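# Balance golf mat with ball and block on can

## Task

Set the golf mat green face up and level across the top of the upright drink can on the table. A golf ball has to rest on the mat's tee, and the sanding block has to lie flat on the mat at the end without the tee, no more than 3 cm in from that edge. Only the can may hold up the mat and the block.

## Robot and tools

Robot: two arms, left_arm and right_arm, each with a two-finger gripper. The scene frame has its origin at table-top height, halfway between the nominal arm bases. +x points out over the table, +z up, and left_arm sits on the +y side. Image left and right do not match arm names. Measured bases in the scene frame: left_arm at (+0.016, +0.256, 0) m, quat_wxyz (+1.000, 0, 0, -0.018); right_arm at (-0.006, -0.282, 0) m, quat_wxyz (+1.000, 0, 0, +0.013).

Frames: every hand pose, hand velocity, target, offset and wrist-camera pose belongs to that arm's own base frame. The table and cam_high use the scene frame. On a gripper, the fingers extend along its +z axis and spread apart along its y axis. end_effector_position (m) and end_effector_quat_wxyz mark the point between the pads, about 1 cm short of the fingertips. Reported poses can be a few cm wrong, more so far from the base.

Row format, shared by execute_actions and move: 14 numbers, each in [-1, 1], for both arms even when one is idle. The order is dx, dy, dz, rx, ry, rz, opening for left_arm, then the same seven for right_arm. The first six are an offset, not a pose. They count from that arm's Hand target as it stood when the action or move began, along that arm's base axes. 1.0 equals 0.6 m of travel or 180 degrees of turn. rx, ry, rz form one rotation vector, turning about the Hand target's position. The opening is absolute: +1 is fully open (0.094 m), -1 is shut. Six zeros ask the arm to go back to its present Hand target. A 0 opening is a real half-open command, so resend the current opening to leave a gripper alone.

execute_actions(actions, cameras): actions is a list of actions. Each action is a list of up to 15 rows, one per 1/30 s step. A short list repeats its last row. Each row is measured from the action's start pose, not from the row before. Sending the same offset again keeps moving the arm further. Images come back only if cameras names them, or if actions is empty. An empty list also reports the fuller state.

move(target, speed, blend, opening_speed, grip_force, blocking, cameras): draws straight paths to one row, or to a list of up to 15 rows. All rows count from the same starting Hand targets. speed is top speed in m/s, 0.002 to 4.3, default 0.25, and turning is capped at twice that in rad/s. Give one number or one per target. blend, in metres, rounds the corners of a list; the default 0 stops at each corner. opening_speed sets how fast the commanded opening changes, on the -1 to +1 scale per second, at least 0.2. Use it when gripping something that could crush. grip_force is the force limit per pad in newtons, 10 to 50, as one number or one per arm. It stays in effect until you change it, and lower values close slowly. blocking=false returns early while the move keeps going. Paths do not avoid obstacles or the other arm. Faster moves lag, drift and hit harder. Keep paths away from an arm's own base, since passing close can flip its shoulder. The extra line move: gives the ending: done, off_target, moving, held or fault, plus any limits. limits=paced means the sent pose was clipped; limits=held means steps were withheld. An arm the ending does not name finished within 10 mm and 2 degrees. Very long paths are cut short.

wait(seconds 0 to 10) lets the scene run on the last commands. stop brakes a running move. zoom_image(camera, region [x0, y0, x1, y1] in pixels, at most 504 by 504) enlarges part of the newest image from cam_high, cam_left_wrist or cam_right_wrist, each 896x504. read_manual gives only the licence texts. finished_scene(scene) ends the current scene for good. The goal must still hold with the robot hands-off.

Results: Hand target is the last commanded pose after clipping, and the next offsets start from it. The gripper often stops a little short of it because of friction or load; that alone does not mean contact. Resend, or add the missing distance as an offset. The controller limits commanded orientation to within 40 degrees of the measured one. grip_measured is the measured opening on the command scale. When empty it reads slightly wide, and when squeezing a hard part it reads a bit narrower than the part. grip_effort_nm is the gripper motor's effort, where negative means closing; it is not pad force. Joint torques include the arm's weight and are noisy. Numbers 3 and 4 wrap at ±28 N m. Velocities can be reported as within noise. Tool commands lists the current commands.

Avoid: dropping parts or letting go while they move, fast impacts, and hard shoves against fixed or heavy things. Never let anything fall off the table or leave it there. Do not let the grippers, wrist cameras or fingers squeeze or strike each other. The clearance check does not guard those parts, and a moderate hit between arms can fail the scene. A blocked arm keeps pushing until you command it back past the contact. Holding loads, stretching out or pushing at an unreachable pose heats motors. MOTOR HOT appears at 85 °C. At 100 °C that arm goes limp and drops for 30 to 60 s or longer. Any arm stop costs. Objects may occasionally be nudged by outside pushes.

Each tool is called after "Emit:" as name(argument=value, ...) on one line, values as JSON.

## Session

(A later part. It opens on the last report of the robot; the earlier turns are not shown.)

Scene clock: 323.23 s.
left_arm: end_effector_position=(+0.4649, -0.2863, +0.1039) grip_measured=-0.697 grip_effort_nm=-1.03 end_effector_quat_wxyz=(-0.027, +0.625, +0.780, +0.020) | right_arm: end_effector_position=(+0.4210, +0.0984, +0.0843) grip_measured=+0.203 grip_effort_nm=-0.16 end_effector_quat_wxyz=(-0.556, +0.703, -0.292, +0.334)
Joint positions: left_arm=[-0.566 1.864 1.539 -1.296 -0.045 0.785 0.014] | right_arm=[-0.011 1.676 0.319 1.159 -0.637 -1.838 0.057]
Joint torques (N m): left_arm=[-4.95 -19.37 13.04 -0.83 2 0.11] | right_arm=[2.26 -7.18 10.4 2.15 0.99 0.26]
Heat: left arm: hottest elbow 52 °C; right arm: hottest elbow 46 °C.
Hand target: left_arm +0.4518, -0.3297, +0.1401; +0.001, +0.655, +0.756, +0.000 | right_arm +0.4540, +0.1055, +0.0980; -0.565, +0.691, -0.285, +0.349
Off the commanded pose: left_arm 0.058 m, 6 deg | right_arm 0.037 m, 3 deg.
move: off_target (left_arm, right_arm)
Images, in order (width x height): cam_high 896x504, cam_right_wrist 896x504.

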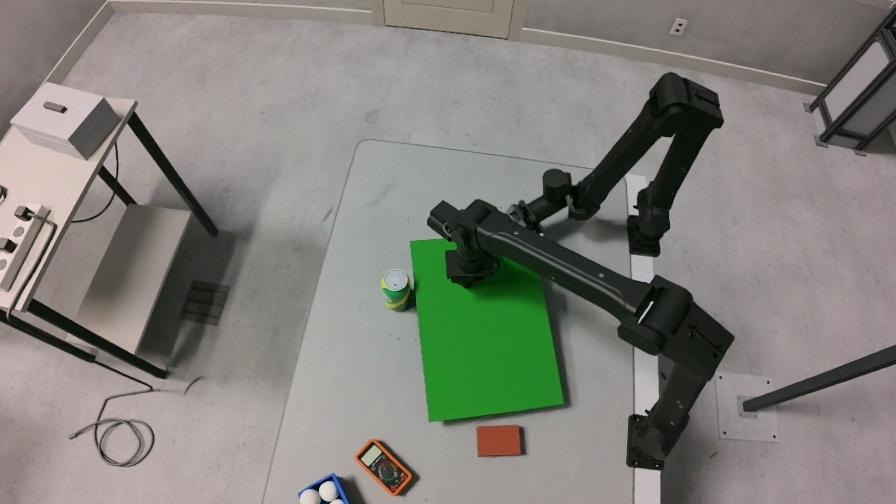

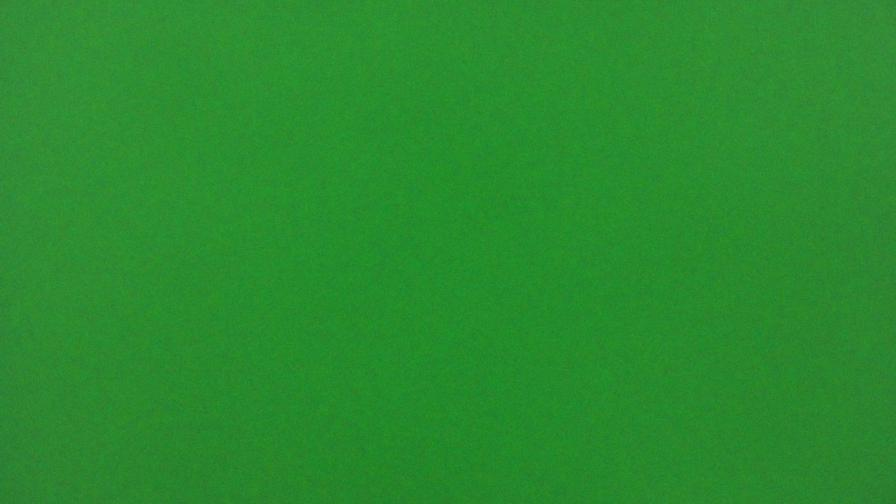

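Emit:
move(target=[0,0,0,0,0,0,-0.9,-0.22,-0.19,0.03,0,0,0,0.2], speed=0.12, cameras=["cam_right_wrist","cam_high"])

Scene clock: 330.13 s.
left_arm: end_effector_position=(+0.4417, -0.3175, +0.1038) grip_measured=-0.697 grip_effort_nm=-1.03 end_effector_quat_wxyz=(-0.029, +0.649, +0.760, -0.006) | right_arm: end_effector_position=(+0.3226, -0.0051, +0.1156) grip_measured=+0.203 grip_effort_nm=-0.16 end_effector_quat_wxyz=(-0.570, +0.690, -0.286, +0.343)
Joint positions: left_arm=[-0.62 1.864 1.539 -1.304 0.007 0.794 0.014] | right_arm=[-0.529 1.363 0.144 0.935 -1.15 -1.98 0.057]
Joint torques (N m): left_arm=[-1.14 -18.96 13.46 -0.58 -0.28 -0.04] | right_arm=[-0.62 -4.84 4.63 1.5 -0.33 -0.07]
Motor temperatures (°C): left_arm=[39 41 53 36 39 36 39] | right_arm=[40 41 46 40 40 39 38]
Heat: left arm: hottest elbow 53 °C; right arm: hottest elbow 46 °C.
Hand target: left_arm +0.4518, -0.3296, +0.1401; +0.001, +0.655, +0.756, +0.000 | right_arm +0.3220, -0.0084, +0.1161; -0.565, +0.691, -0.284, +0.349
Off the commanded pose: left_arm 0.040 m, 4 deg | right_arm 0.003 m, 1 deg.
move: off_target (left_arm)
Images, in order (width x height): cam_high 896x504, cam_right_wrist 896x504.

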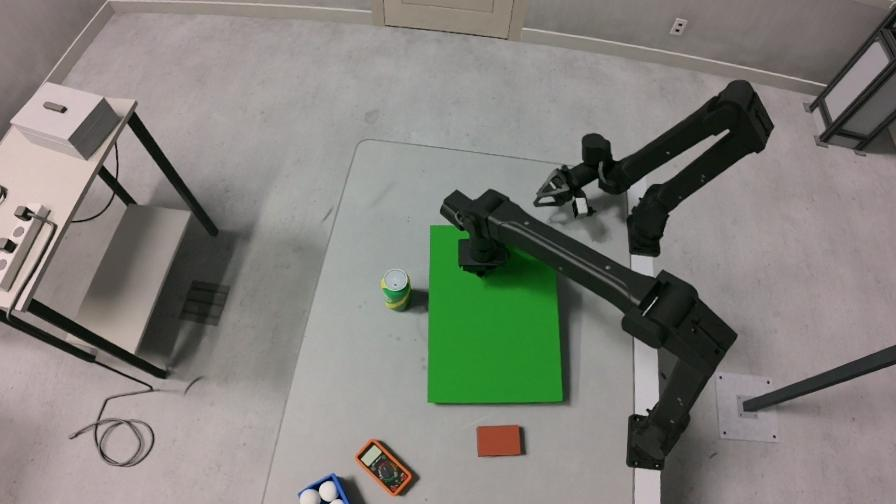

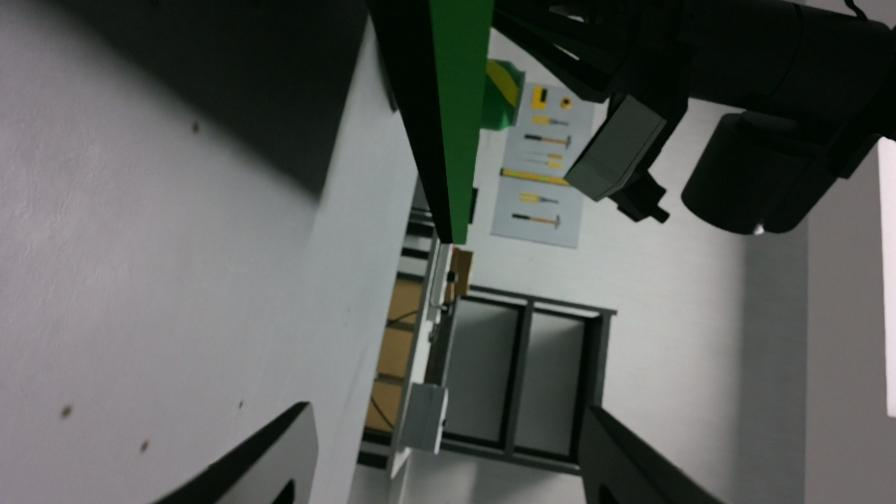

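Emit:
move(target=[[0,0,0,0,0,0,-0.9,0,0,0,0.4,0.295,-0.058,0.2],[0,0,0,0,0,0,-0.9,0,0,0,0.785,0.58,-0.114,0.2]], speed=0.5, cameras=["cam_right_wrist","cam_high"])

Scene clock: 342.37 s.
left_arm: end_effector_position=(+0.4417, -0.3175, +0.1038) grip_measured=-0.697 grip_effort_nm=-1.03 end_effector_quat_wxyz=(-0.029, +0.649, +0.760, -0.006) | right_arm: end_effector_position=(+0.3233, -0.0074, +0.1192) grip_measured=+0.203 grip_effort_nm=-0.16 end_effector_quat_wxyz=(+0.363, +0.250, +0.704, +0.558)
Joint positions: left_arm=[-0.62 1.864 1.539 -1.304 0.007 0.794 0.014] | right_arm=[-0.542 1.339 0.16 0.874 -1.178 1.052 0.057]
Joint torques (N m): left_arm=[-0.97 -18.9 13.46 -0.61 -0.23 -0.02] | right_arm=[-0.32 -3.84 4.59 2.77 -0.12 0.06]
Motor temperatures (°C): left_arm=[39 42 55 36 39 36 39] | right_arm=[40 41 46 39 40 39 38]
Heat: left arm: hottest elbow 55 °C; right arm: hottest elbow 46 °C.
Hand target: left_arm +0.4518, -0.3296, +0.1401; +0.001, +0.655, +0.756, +0.000 | right_arm +0.3221, -0.0085, +0.1161; +0.359, +0.260, +0.700, +0.560
Off the commanded pose: left_arm 0.040 m, 4 deg | right_arm 0.004 m, 1 deg.
move: off_target (left_arm)
Images, in order (width x height): cam_high 896x504, cam_right_wrist 896x504.

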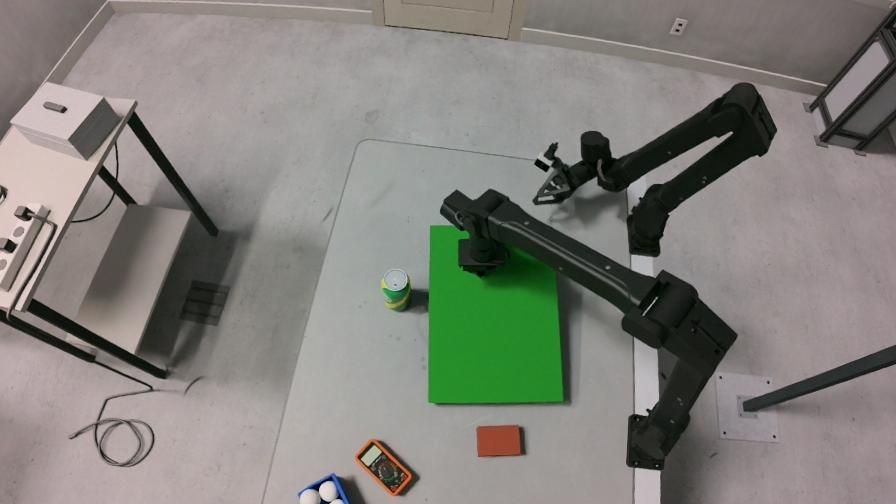

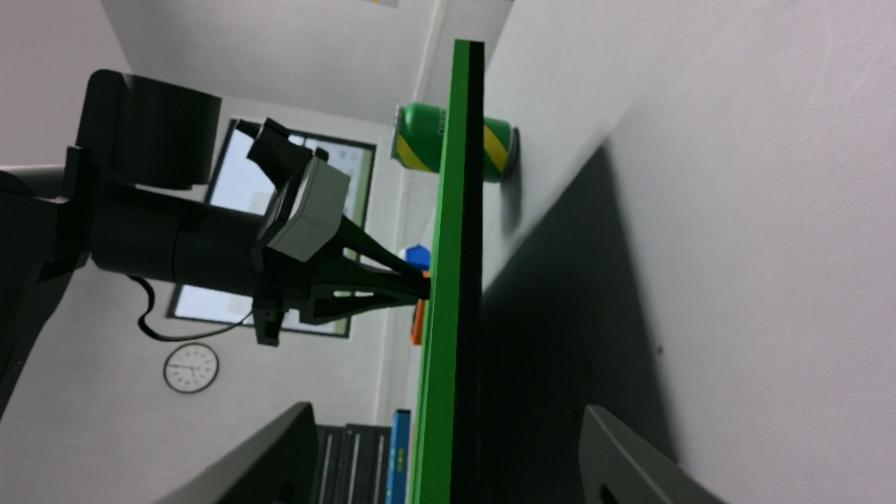

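Emit:
move(target=[[0,0,0,0,0,0,-0.9,0.06,0.1,-0.022,0,0,0,-0.1],[0,0,0,0,0,0,-0.9,0.14,0.195,-0.036,0,0,0,-0.1]], speed=0.1, cameras=["cam_right_wrist","cam_high"])

Scene clock: 351.67 s.
left_arm: end_effector_position=(+0.4412, -0.3156, +0.1039) grip_measured=-0.697 grip_effort_nm=-1.03 end_effector_quat_wxyz=(-0.032, +0.655, +0.755, -0.003) | right_arm: end_effector_position=(+0.4001, +0.1000, +0.0932) grip_measured=-0.097 grip_effort_nm=-0.16 end_effector_quat_wxyz=(+0.364, +0.265, +0.702, +0.551)
Joint positions: left_arm=[-0.62 1.864 1.539 -1.31 0 0.809 0.014] | right_arm=[-0.002 1.647 0.257 1.233 -0.622 1.256 0.042]
Joint torques (N m): left_arm=[-1.67 -18.78 13.26 -0.44 0.08 -0.14] | right_arm=[1.73 -6.07 5.18 3.04 -0.09 0.03]
Motor temperatures (°C): left_arm=[39 42 56 36 38 36 39] | right_arm=[40 41 46 40 39 39 38]
Heat: left arm: hottest elbow 56 °C; right arm: hottest elbow 46 °C.
Hand target: left_arm +0.4518, -0.3297, +0.1401; +0.001, +0.655, +0.755, +0.000 | right_arm +0.4060, +0.1085, +0.0944; +0.359, +0.260, +0.700, +0.560
Off the commanded pose: left_arm 0.040 m, 4 deg | right_arm 0.010 m, 1 deg.
move: off_target (left_arm)
Images, in order (width x height): cam_high 896x504, cam_right_wrist 896x504.

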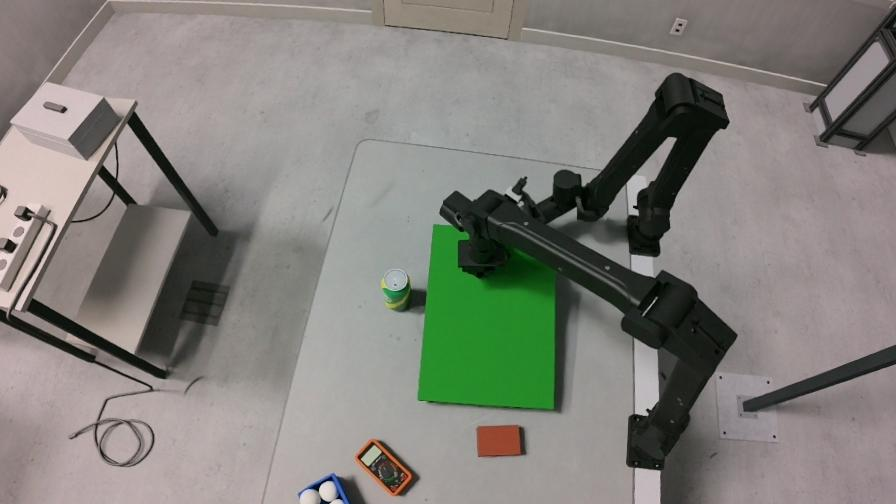

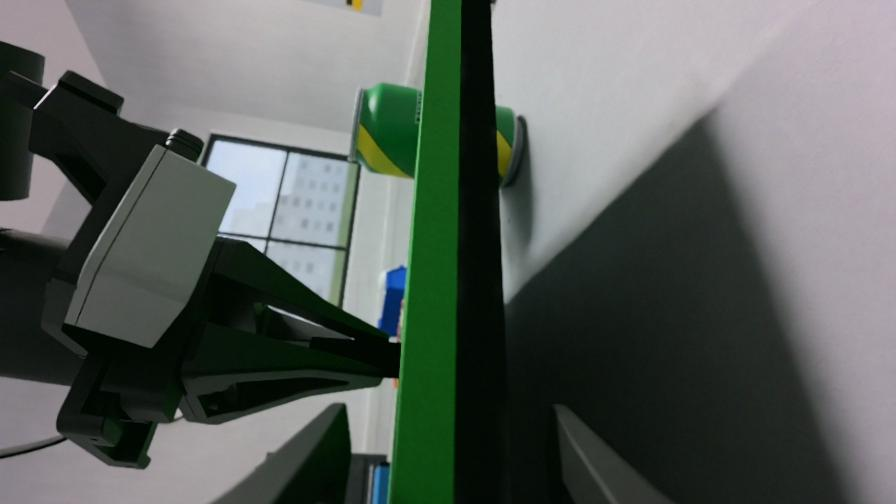

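Emit:
move(target=[[0,0,0,0,0,0,-0.9,0,0,0.012,0,0,0,-0.1],[0,0,0,0,0,0,-0.9,0.025,0.04,0.006,0,0,0,-0.1]], speed=0.08, cameras=["cam_right_wrist"])

Scene clock: 359.27 s.
left_arm: end_effector_position=(+0.4440, -0.3092, +0.1040) grip_measured=-0.697 grip_effort_nm=-1.03 end_effector_quat_wxyz=(-0.036, +0.658, +0.752, +0.003) | right_arm: end_effector_position=(+0.4139, +0.1173, +0.0987) grip_measured=-0.097 grip_effort_nm=-0.16 end_effector_quat_wxyz=(+0.373, +0.266, +0.699, +0.549)
Joint positions: left_arm=[-0.612 1.864 1.539 -1.316 -0.015 0.825 0.014] | right_arm=[0.069 1.647 0.29 1.218 -0.537 1.267 0.042]
Joint torques (N m): left_arm=[-2.14 -19.55 13.26 -0.27 0.73 -0.27] | right_arm=[2.96 -6.18 6.37 2.21 -0.15 0.09]
Motor temperatures (°C): left_arm=[39 42 56 36 38 36 39] | right_arm=[40 41 45 40 39 39 38]
Heat: left arm: hottest elbow 56 °C; right arm: hottest elbow 45 °C.
Hand target: left_arm +0.4519, -0.3296, +0.1401; +0.001, +0.655, +0.756, +0.000 | right_arm +0.4210, +0.1325, +0.0980; +0.359, +0.260, +0.700, +0.560
Off the commanded pose: left_arm 0.042 m, 4 deg | right_arm 0.017 m, 2 deg.
move: off_target (left_arm, right_arm)
Images, in order (width x height): cam_right_wrist 896x504.

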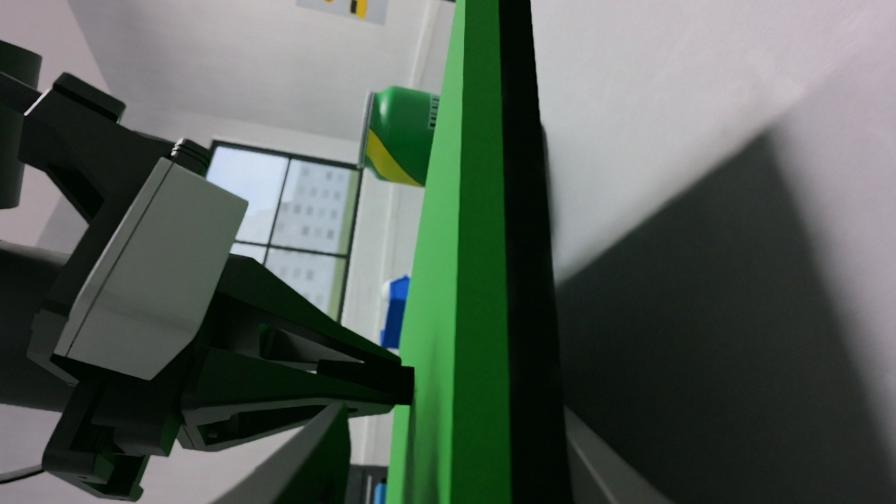

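Emit:
move(target=[[0,0,0,0,0,0,-0.9,-0.035,-0.055,0.0,0,0,0,0.2],[0,0,0,0,0,0,-0.9,-0.035,-0.055,-0.019,0,0,0,0.2],[0,0,0,0,0,0,-0.9,0.018,0.018,-0.024,0,0,0,0.2]], speed=0.08, cameras=["cam_right_wrist"])

Scene clock: 369.50 s.
left_arm: end_effector_position=(+0.4471, -0.3032, +0.1041) grip_measured=-0.697 grip_effort_nm=-1.03 end_effector_quat_wxyz=(-0.038, +0.658, +0.752, +0.006) | right_arm: end_effector_position=(+0.4253, +0.1236, +0.0862) grip_measured=+0.197 grip_effort_nm=0.13 end_effector_quat_wxyz=(+0.376, +0.270, +0.696, +0.549)
Joint positions: left_arm=[-0.602 1.864 1.539 -1.319 -0.021 0.835 0.014] | right_arm=[0.093 1.733 0.321 1.282 -0.503 1.276 0.056]
Joint torques (N m): left_arm=[-2.2 -19.37 13.31 -0.16 1.02 -0.35] | right_arm=[3.31 -6.77 6.15 1.88 -0.24 0.07]
Motor temperatures (°C): left_arm=[38 42 56 36 38 36 40] | right_arm=[40 41 45 40 39 39 38]
Heat: left arm: hottest elbow 56 °C; right arm: hottest elbow 45 °C.
Hand target: left_arm +0.4518, -0.3297, +0.1401; +0.001, +0.655, +0.755, +0.000 | right_arm +0.4319, +0.1432, +0.0837; +0.359, +0.260, +0.700, +0.560
Off the commanded pose: left_arm 0.045 m, 5 deg | right_arm 0.021 m, 3 deg.
move: off_target (left_arm, right_arm)
Images, in order (width x height): cam_right_wrist 896x504.

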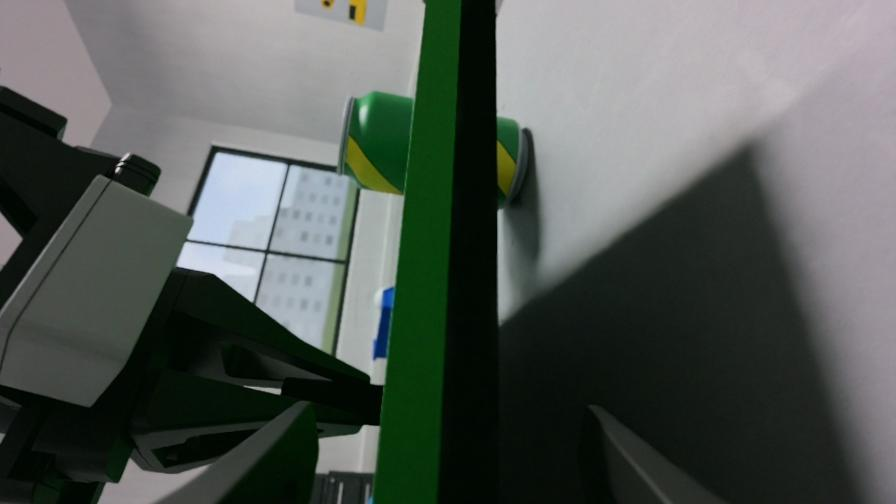

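Emit:
move(target=[[0,0,0,0,0,0,-0.9,-0.025,-0.05,0.005,0,0,0,0.2],[0,0,0,0,0,0,-0.9,-0.025,-0.05,0.005,0,0,0,-0.9]], speed=0.08, opening_speed=0.5, cameras=["cam_right_wrist","cam_high"])

Scene clock: 381.13 s.
left_arm: end_effector_position=(+0.4410, -0.3115, +0.1041) grip_measured=-0.697 grip_effort_nm=-1.03 end_effector_quat_wxyz=(-0.037, +0.663, +0.748, -0.005) | right_arm: end_effector_position=(+0.4200, +0.1122, +0.0919) grip_measured=-0.587 grip_effort_nm=-1.03 end_effector_quat_wxyz=(+0.364, +0.261, +0.694, +0.563)
Joint positions: left_arm=[-0.614 1.864 1.539 -1.32 0.002 0.838 0.014] | right_arm=[0.035 1.716 0.312 1.282 -0.598 1.287 0.019]
Joint torques (N m): left_arm=[-1.73 -19.19 13.27 -0.09 0.05 -0.4] | right_arm=[0.56 -7.71 2.95 2.19 -0.32 -0.17]
Motor temperatures (°C): left_arm=[38 42 56 36 39 36 40] | right_arm=[40 41 45 39 39 39 38]
Heat: left arm: hottest elbow 56 °C; right arm: hottest elbow 45 °C.
Hand target: left_arm +0.4518, -0.3297, +0.1401; +0.001, +0.655, +0.755, +0.000 | right_arm +0.4168, +0.1133, +0.0867; +0.359, +0.260, +0.700, +0.560
Off the commanded pose: left_arm 0.042 m, 5 deg | right_arm 0.006 m, 1 deg.
move: off_target (left_arm)
Images, in order (width x height): cam_high 896x504, cam_right_wrist 896x504.

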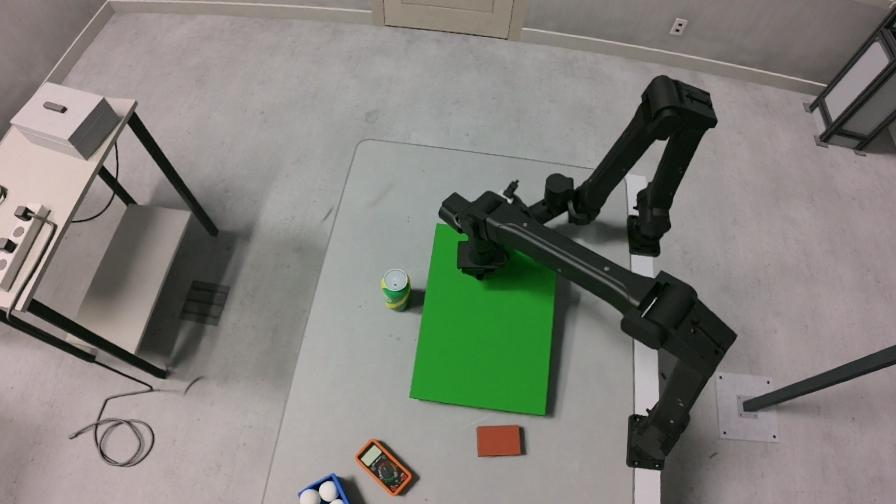

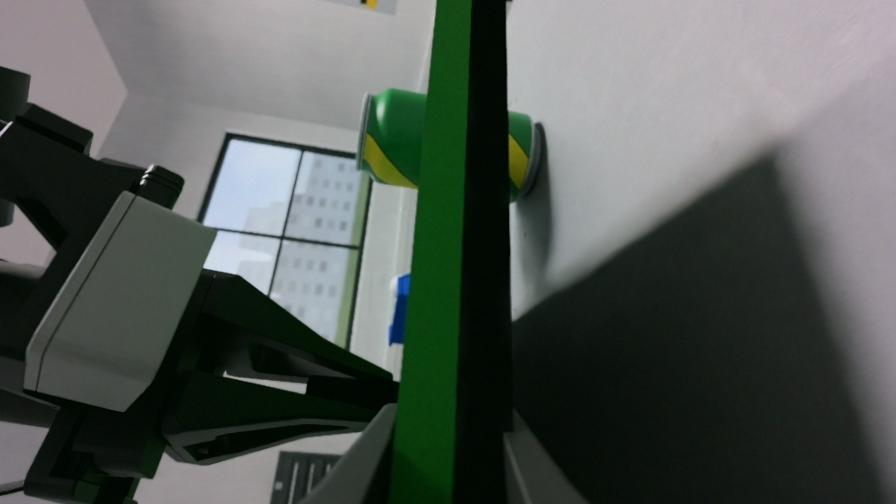

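Emit:
move(target=[[-0.018,0.03,-0.055,0,0,0,-0.9,0,0,0.015,0,0,0,-0.9],[-0.018,0.03,-0.055,0,0,0,-0.2,0,0,0.015,0,0,0,-0.9],[-0.018,0.03,0.15,0,0,0,-0.2,0,0,0.015,0,0,0,-0.9],[-0.018,0.45,0.25,0,0,0,-0.2,0,0,0.015,0,0,0,-0.9]], speed=[0.05,0.05,0.12,0.3], blend=[0,0,0.03,0], opening_speed=0.7, cameras=["all"])

Scene clock: 389.67 s.
left_arm: end_effector_position=(+0.4425, -0.0609, +0.2897) grip_measured=-0.202 grip_effort_nm=0.11 end_effector_quat_wxyz=(+0.004, +0.651, +0.759, +0.003) | right_arm: end_effector_position=(+0.4160, +0.1124, +0.0889) grip_measured=-0.596 grip_effort_nm=-1.04 end_effector_quat_wxyz=(+0.357, +0.262, +0.704, +0.555)
Joint positions: left_arm=[-0.136 1.5 1.565 -1.624 -0.001 1.281 0.037] | right_arm=[0.034 1.69 0.305 1.23 -0.602 1.267 0.019]
Joint torques (N m): left_arm=[-0.56 -11.63 9.83 -0.06 0.12 0.05] | right_arm=[0.5 -9.11 3.74 2.28 -0.19 -0.02]
Motor temperatures (°C): left_arm=[38 42 56 36 39 36 39] | right_arm=[40 41 45 39 39 39 39]
Heat: left arm: hottest elbow 56 °C; right arm: hottest elbow 45 °C.
Hand target: left_arm +0.4409, -0.0597, +0.2901; +0.001, +0.655, +0.755, +0.000 | right_arm +0.4169, +0.1133, +0.0957; +0.359, +0.260, +0.700, +0.560
Off the commanded pose: left_arm 0.002 m, 1 deg | right_arm 0.007 m, 1 deg.
move: done; target 2's new opening was sent with left_arm's hand 0.014 m and 2 deg from that target

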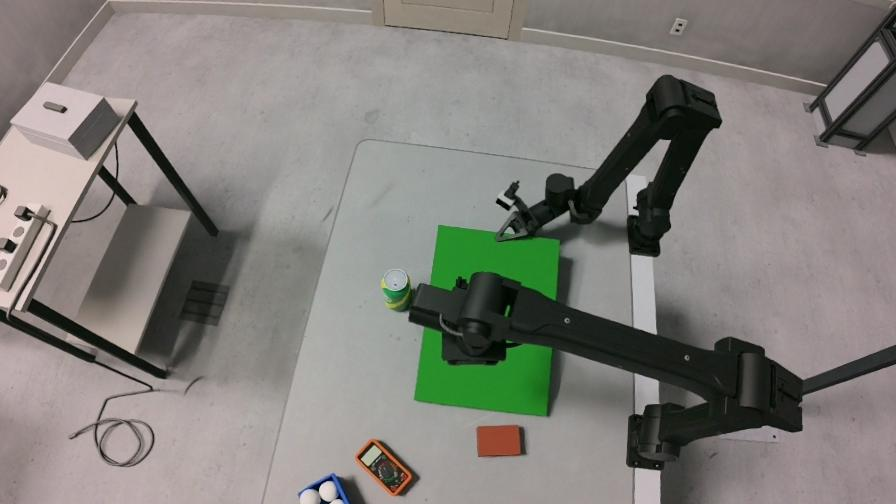

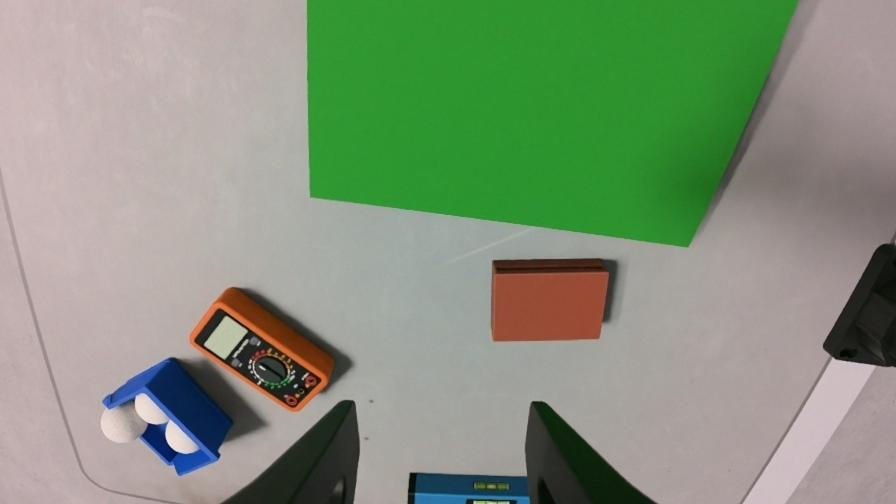

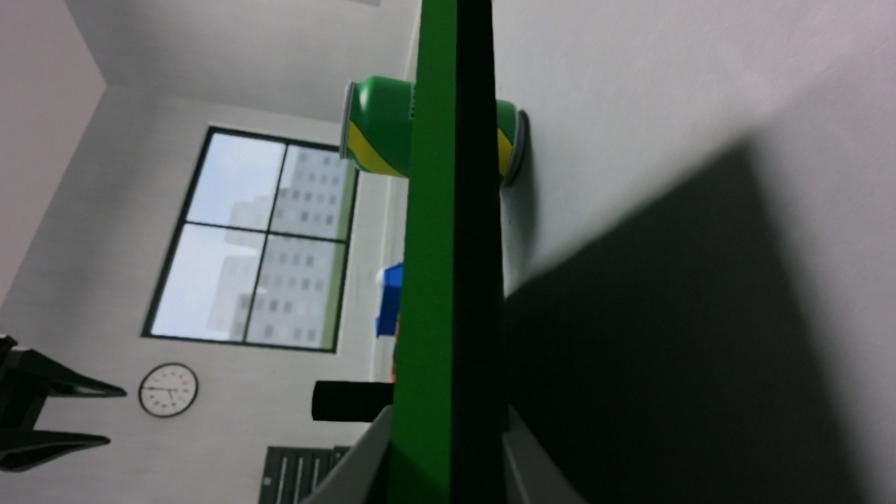

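Emit:
move(target=[[-0.38,-0.08,0.0,-0.069,-0.496,0.069,0.2,0,0.02,0.06,-0.033,0,0,-0.9],[-0.38,-0.08,-0.15,-0.069,-0.496,0.069,0.2,0,0.04,0.125,-0.067,0,0,-0.9]], speed=0.15, blend=[0.02,0], cameras=["all"])

Scene clock: 413.57 s.
left_arm: end_effector_position=(+0.2144, -0.1057, +0.2042) grip_measured=+0.198 grip_effort_nm=0.10 end_effector_quat_wxyz=(+0.594, +0.378, +0.597, +0.383) | right_arm: end_effector_position=(+0.4053, +0.1318, +0.1525) grip_measured=-0.596 grip_effort_nm=-1.04 end_effector_quat_wxyz=(+0.370, +0.239, +0.758, +0.481)
Joint positions: left_arm=[-1.206 0.204 0.021 0.182 -1.214 1.136 0.056] | right_arm=[0.134 1.201 0.347 0.555 -0.458 1.086 0.019]
Joint torques (N m): left_arm=[-1.73 3.96 9.89 1.81 -0.2 0.01] | right_arm=[1.14 -5.42 11.33 1.73 -0.01 -0.27]
Heat: left arm: hottest elbow 53 °C; right arm: hottest elbow 45 °C.
Hand target: left_arm +0.2130, -0.1077, +0.2002; +0.593, +0.385, +0.592, +0.385 | right_arm +0.4168, +0.1373, +0.1706; +0.384, +0.221, +0.755, +0.483
Off the commanded pose: left_arm 0.005 m, 1 deg | right_arm 0.022 m, 3 deg.
move: off_target (right_arm)

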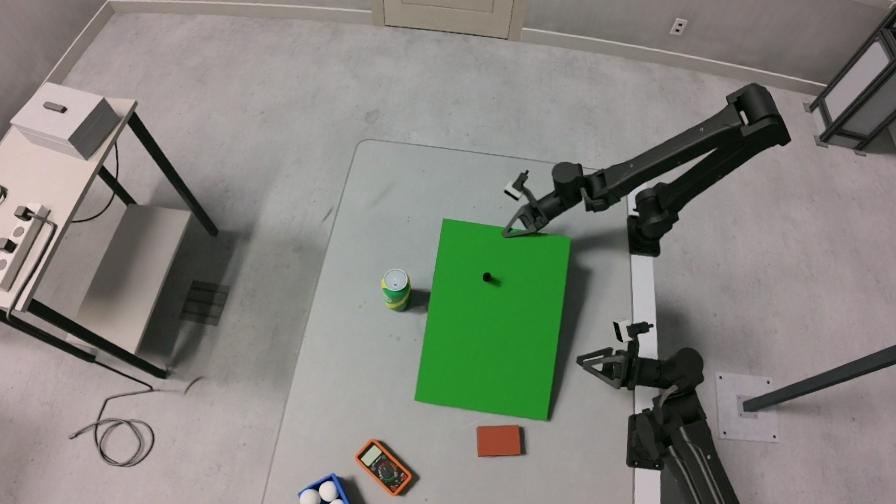

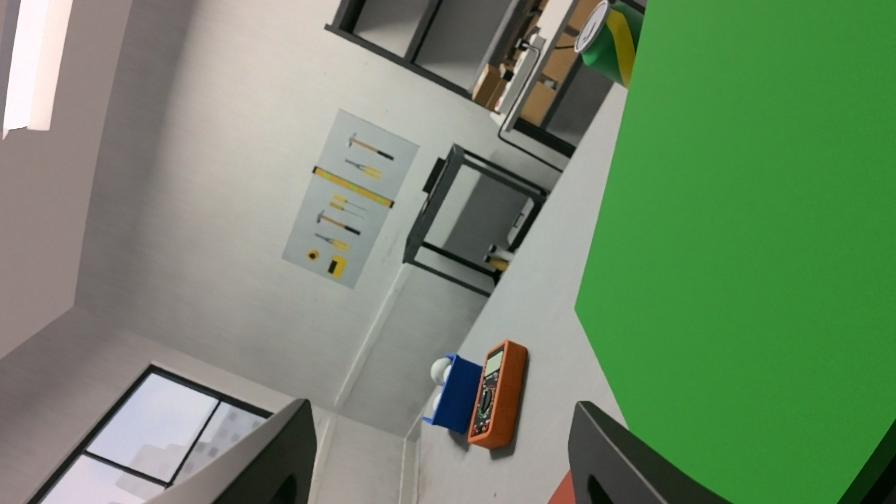

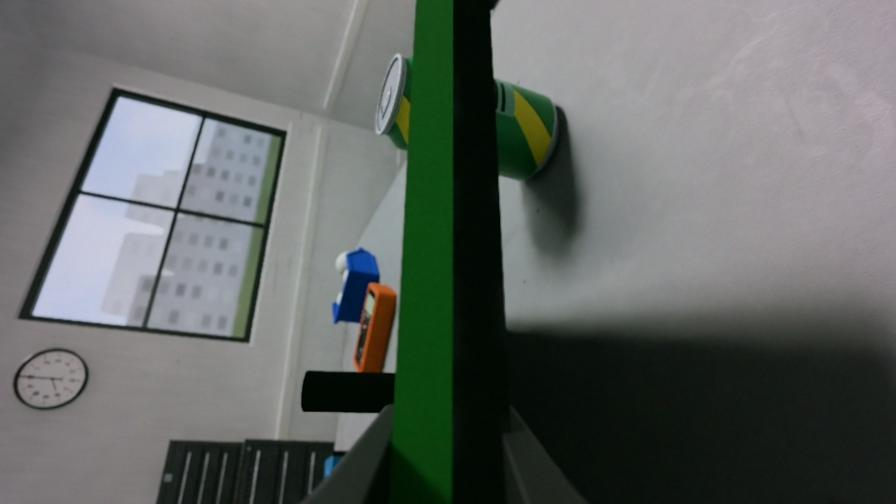

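Emit:
move(target=[0.0,-0.075,-0.19,0,0,0,0.2,0,0,0,0,0,0,-0.9], speed=0.15, cameras=["cam_left_wrist"])

Scene clock: 417.00 s.
left_arm: end_effector_position=(+0.2144, -0.1058, +0.2041) grip_measured=+0.198 grip_effort_nm=0.10 end_effector_quat_wxyz=(+0.594, +0.379, +0.597, +0.383) | right_arm: end_effector_position=(+0.4053, +0.1318, +0.1525) grip_measured=-0.596 grip_effort_nm=-1.04 end_effector_quat_wxyz=(+0.370, +0.239, +0.758, +0.481)
Joint positions: left_arm=[-1.206 0.205 0.021 0.183 -1.214 1.137 0.056] | right_arm=[0.134 1.201 0.347 0.555 -0.458 1.086 0.019]
Joint torques (N m): left_arm=[-0.85 3.25 10.67 1.36 -0.07 -0.12] | right_arm=[1.03 -5.83 11.28 1.7 0.01 -0.3]
Heat: left arm: hottest elbow 53 °C; right arm: hottest elbow 45 °C.
Hand target: left_arm +0.2144, -0.1058, +0.2041; +0.594, +0.379, +0.597, +0.383 (not the last commanded pose) | right_arm +0.4168, +0.1373, +0.1706; +0.384, +0.221, +0.755, +0.483
Off the commanded pose: left_arm 0.127 m, 1 deg | right_arm 0.022 m, 3 deg.
move: held (left_arm; a check stopped the path), off_target (right_arm); limits=held
pose unreachable (left arm): on one or more control steps of this call, first in action 0 (counted from 0), this arm could not follow its commanded pose, so it was not sent that pose on those steps. It may still have moved: this result reports where it is.
cause: moving toward the commanded pose would bring two parts of the arm too close to each other (its shoulder (the part past joint 1) and its forearm (the part past joint 3), with joints 2 (shoulder) and 3 (elbow) between them, 7 mm apart when it was first held).
Images, in order (width x height): cam_left_wrist 896x504.

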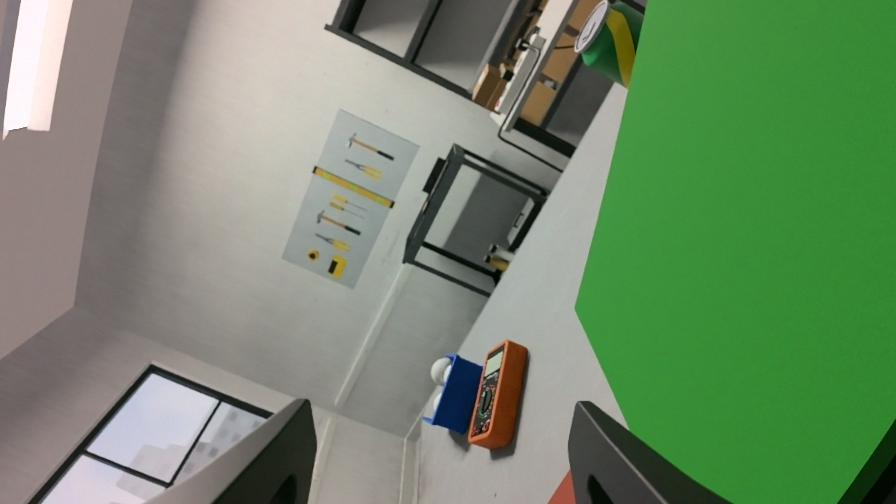

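Emit:
move(target=[[0.0,-0.12,0,0,0,0,0.2,0.02,-0.15,0.0,0,0,0,-0.9],[0.0,-0.16,-0.17,0,0,0,0.2,0.02,-0.15,0.0,0,0,0,-0.9]], speed=0.12, cameras=["all"])

Scene clock: 424.00 s.
left_arm: end_effector_position=(+0.2152, -0.1957, +0.1022) grip_measured=+0.198 grip_effort_nm=0.10 end_effector_quat_wxyz=(+0.584, +0.377, +0.609, +0.382) | right_arm: end_effector_position=(+0.4086, +0.0586, +0.1518) grip_measured=-0.596 grip_effort_nm=-1.04 end_effector_quat_wxyz=(+0.361, +0.225, +0.762, +0.488)
Joint positions: left_arm=[-1.365 1.675 0.11 1.416 -1.388 0.987 0.056] | right_arm=[-0.152 1.216 0.376 0.468 -0.763 0.958 0.019]
Joint torques (N m): left_arm=[-1.44 -4.07 2.29 1.87 -0.06 0.01] | right_arm=[-1.38 -5.42 12.45 2.18 0.08 -0.16]
Heat: left arm: hottest elbow 52 °C; right arm: hottest elbow 46 °C.
Hand target: left_arm +0.2143, -0.2019, +0.1022; +0.594, +0.379, +0.597, +0.383 | right_arm +0.4288, +0.0474, +0.1707; +0.384, +0.221, +0.755, +0.483
Off the commanded pose: left_arm 0.006 m, 2 deg | right_arm 0.030 m, 3 deg.
move: off_target (right_arm)

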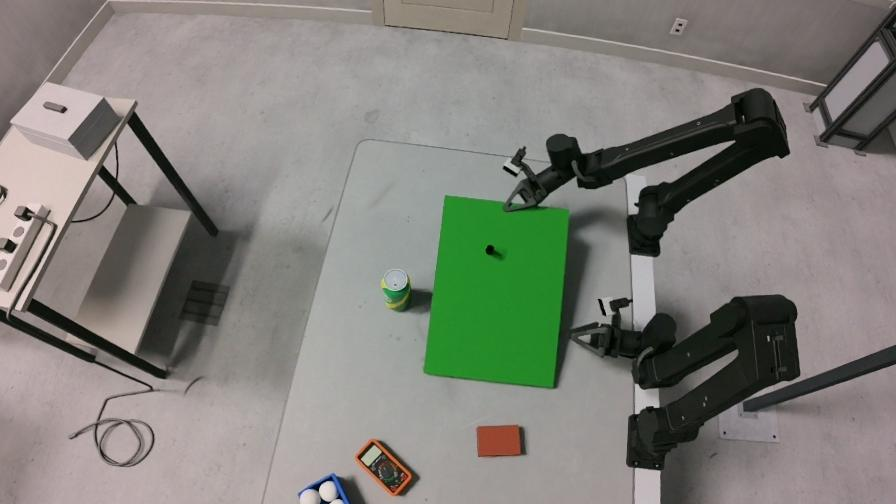

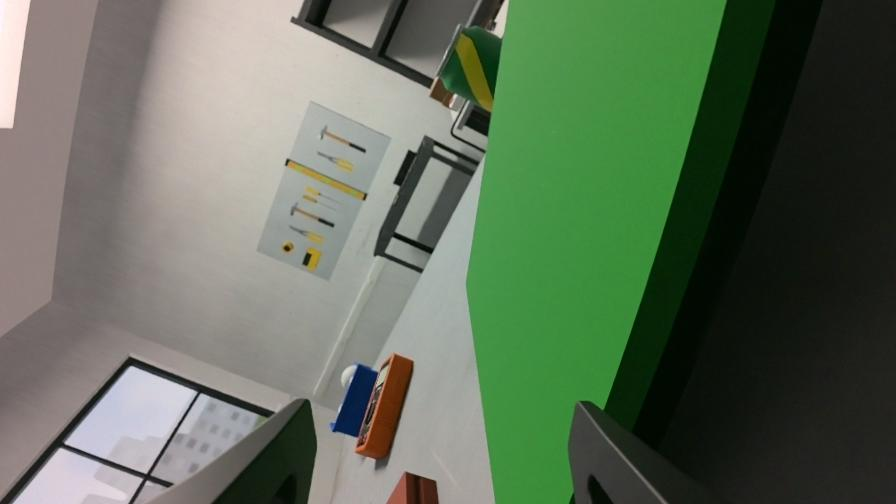

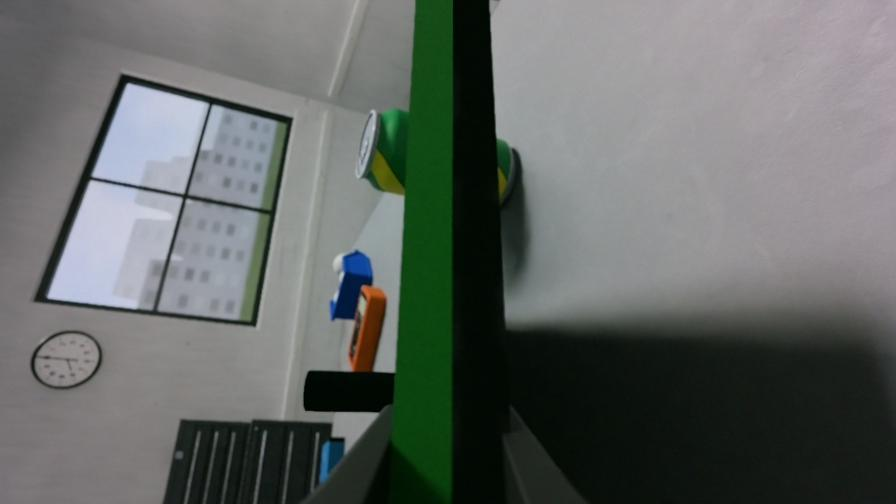

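Emit:
move(target=[[0.0,-0.067,-0.043,0,0,0,0.1,0,0,0.0,0,0,0,-0.9]], speed=0.12, cameras=["cam_left_wrist"])

Scene clock: 429.10 s.
left_arm: end_effector_position=(+0.2162, -0.2373, +0.0777) grip_measured=+0.102 grip_effort_nm=-0.10 end_effector_quat_wxyz=(+0.588, +0.377, +0.605, +0.381) | right_arm: end_effector_position=(+0.4086, +0.0586, +0.1518) grip_measured=-0.596 grip_effort_nm=-1.04 end_effector_quat_wxyz=(+0.361, +0.225, +0.762, +0.488)
Joint positions: left_arm=[-1.395 1.885 0.228 1.547 -1.412 1.023 0.052] | right_arm=[-0.152 1.216 0.376 0.468 -0.763 0.958 0.019]
Joint torques (N m): left_arm=[-1.49 -6.07 1.47 1.81 -0.22 0.03] | right_arm=[-0.91 -5.36 12.36 2.14 0.09 -0.16]
Heat: left arm: hottest elbow 52 °C; right arm: hottest elbow 47 °C.
Hand target: left_arm +0.2143, -0.2421, +0.0764; +0.594, +0.379, +0.597, +0.383 | right_arm +0.4288, +0.0474, +0.1707; +0.384, +0.221, +0.755, +0.483
Off the commanded pose: left_arm 0.005 m, 1 deg | right_arm 0.030 m, 3 deg.
joint sent to its limit (left arm) — joint 4 (wrist pitch), upper limit. The joint targets still meet the commanded pose.
move: off_target (right_arm)
Images, in order (width x height): cam_left_wrist 896x504.

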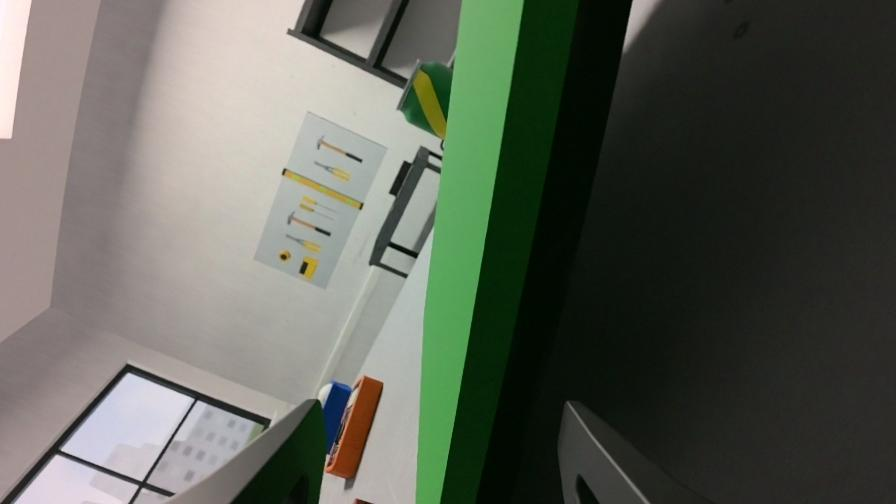

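Emit:
move(target=[[0.0,-0.033,-0.007,0,0,0,0.1,0,0,0.0,0,0,0,-0.9],[0.075,-0.033,-0.007,0,0,0,0.1,0,0,0.0,0,0,0,-0.9]], speed=0.08, cameras=["cam_left_wrist","cam_high"])

Scene clock: 437.17 s.
left_arm: end_effector_position=(+0.2553, -0.2608, +0.0737) grip_measured=+0.102 grip_effort_nm=-0.10 end_effector_quat_wxyz=(+0.591, +0.383, +0.602, +0.377) | right_arm: end_effector_position=(+0.4086, +0.0586, +0.1518) grip_measured=-0.596 grip_effort_nm=-1.04 end_effector_quat_wxyz=(+0.361, +0.225, +0.762, +0.488)
Joint positions: left_arm=[-1.267 1.918 0.308 1.547 -1.268 1.073 0.052] | right_arm=[-0.152 1.216 0.376 0.468 -0.763 0.958 0.019]
Joint torques (N m): left_arm=[0.44 -7.59 2.29 1.96 0.06 0.04] | right_arm=[-1.2 -4.95 12.29 2.17 0.06 -0.14]
Motor temperatures (°C): left_arm=[38 41 51 37 38 36 38] | right_arm=[40 41 47 39 39 39 40]
Heat: left arm: hottest elbow 51 °C; right arm: hottest elbow 47 °C.
Hand target: left_arm +0.2593, -0.2618, +0.0722; +0.594, +0.379, +0.597, +0.383 | right_arm +0.4288, +0.0474, +0.1707; +0.384, +0.221, +0.755, +0.483
Off the commanded pose: left_arm 0.004 m, 1 deg | right_arm 0.030 m, 3 deg.
joint sent to its limit (left arm) — joint 4 (wrist pitch), upper limit. The joint targets still meet the commanded pose.
move: off_target (right_arm)
Images, in order (width x height): cam_high 896x504, cam_left_wrist 896x504.

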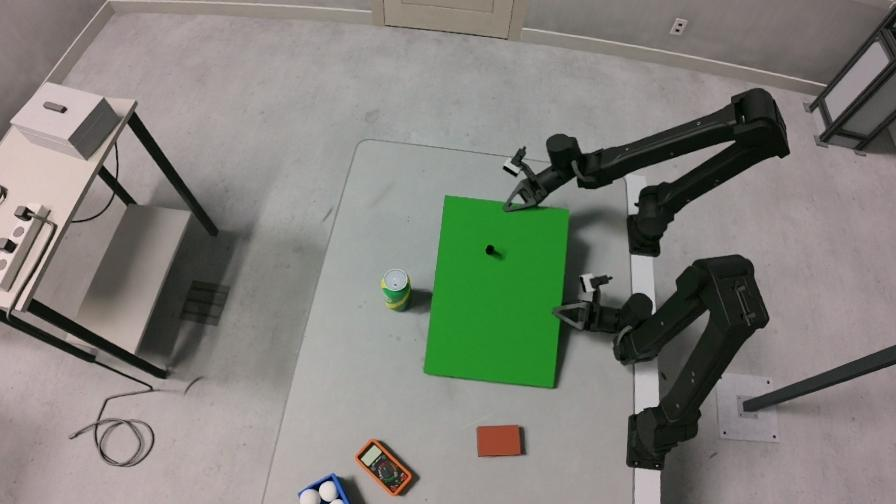

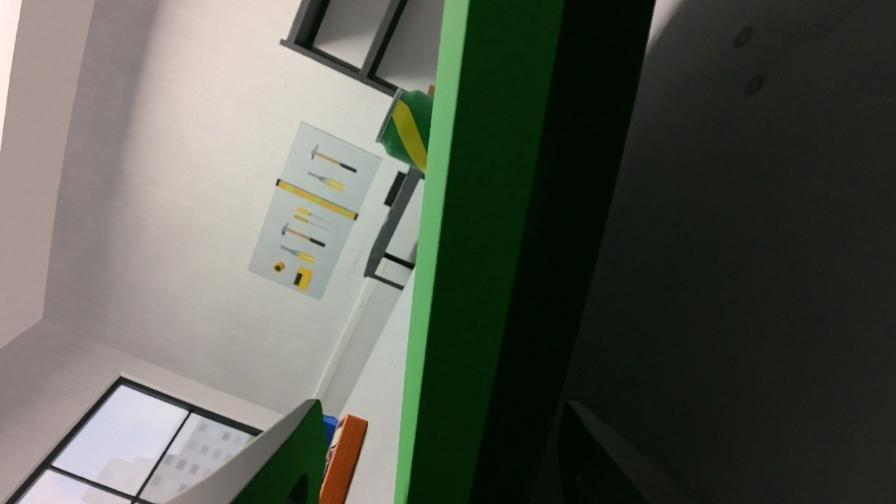

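Emit:
move(target=[[0.012,-0.01,-0.008,0,0,0,0.1,0,0,0.0,0,0,0,-0.9],[0.012,-0.01,-0.008,0,0,0,-0.9,0,0,0.0,0,0,0,-0.9]], speed=0.08, opening_speed=0.5, grip_force=[50,50], cameras=["cam_left_wrist","cam_right_wrist"])

Scene clock: 449.30 s.
left_arm: end_effector_position=(+0.2623, -0.2672, +0.0697) grip_measured=-0.576 grip_effort_nm=-1.02 end_effector_quat_wxyz=(+0.586, +0.391, +0.597, +0.385) | right_arm: end_effector_position=(+0.4086, +0.0586, +0.1519) grip_measured=-0.596 grip_effort_nm=-1.04 end_effector_quat_wxyz=(+0.362, +0.223, +0.763, +0.487)
Joint positions: left_arm=[-1.25 1.941 0.332 1.552 -1.251 1.107 0.02] | right_arm=[-0.152 1.217 0.376 0.468 -0.764 0.952 0.019]
Joint torques (N m): left_arm=[0.97 -7.88 2.19 1.81 0.05 -0.27] | right_arm=[-0.85 -5.19 12.31 2.11 0.11 -0.12]
Heat: left arm: hottest elbow 49 °C; right arm: hottest elbow 48 °C.
Hand target: left_arm +0.2665, -0.2679, +0.0673; +0.594, +0.379, +0.597, +0.383 | right_arm +0.4288, +0.0473, +0.1706; +0.384, +0.221, +0.755, +0.483
Off the commanded pose: left_arm 0.005 m, 2 deg | right_arm 0.030 m, 3 deg.
joint sent to its limit (left arm) — joint 4 (wrist pitch), upper limit. The joint targets still meet the commanded pose.
move: off_target (right_arm)
Images, in order (width x height): cam_left_wrist 896x504, cam_right_wrist 896x504.

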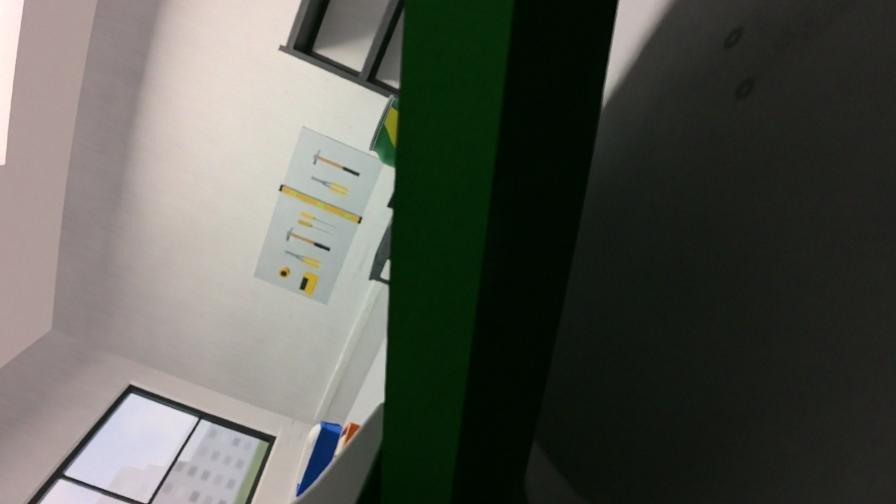

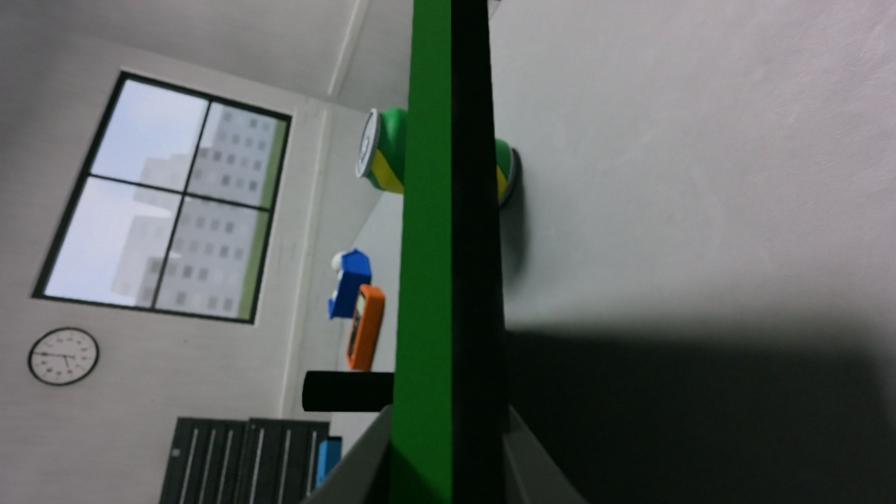

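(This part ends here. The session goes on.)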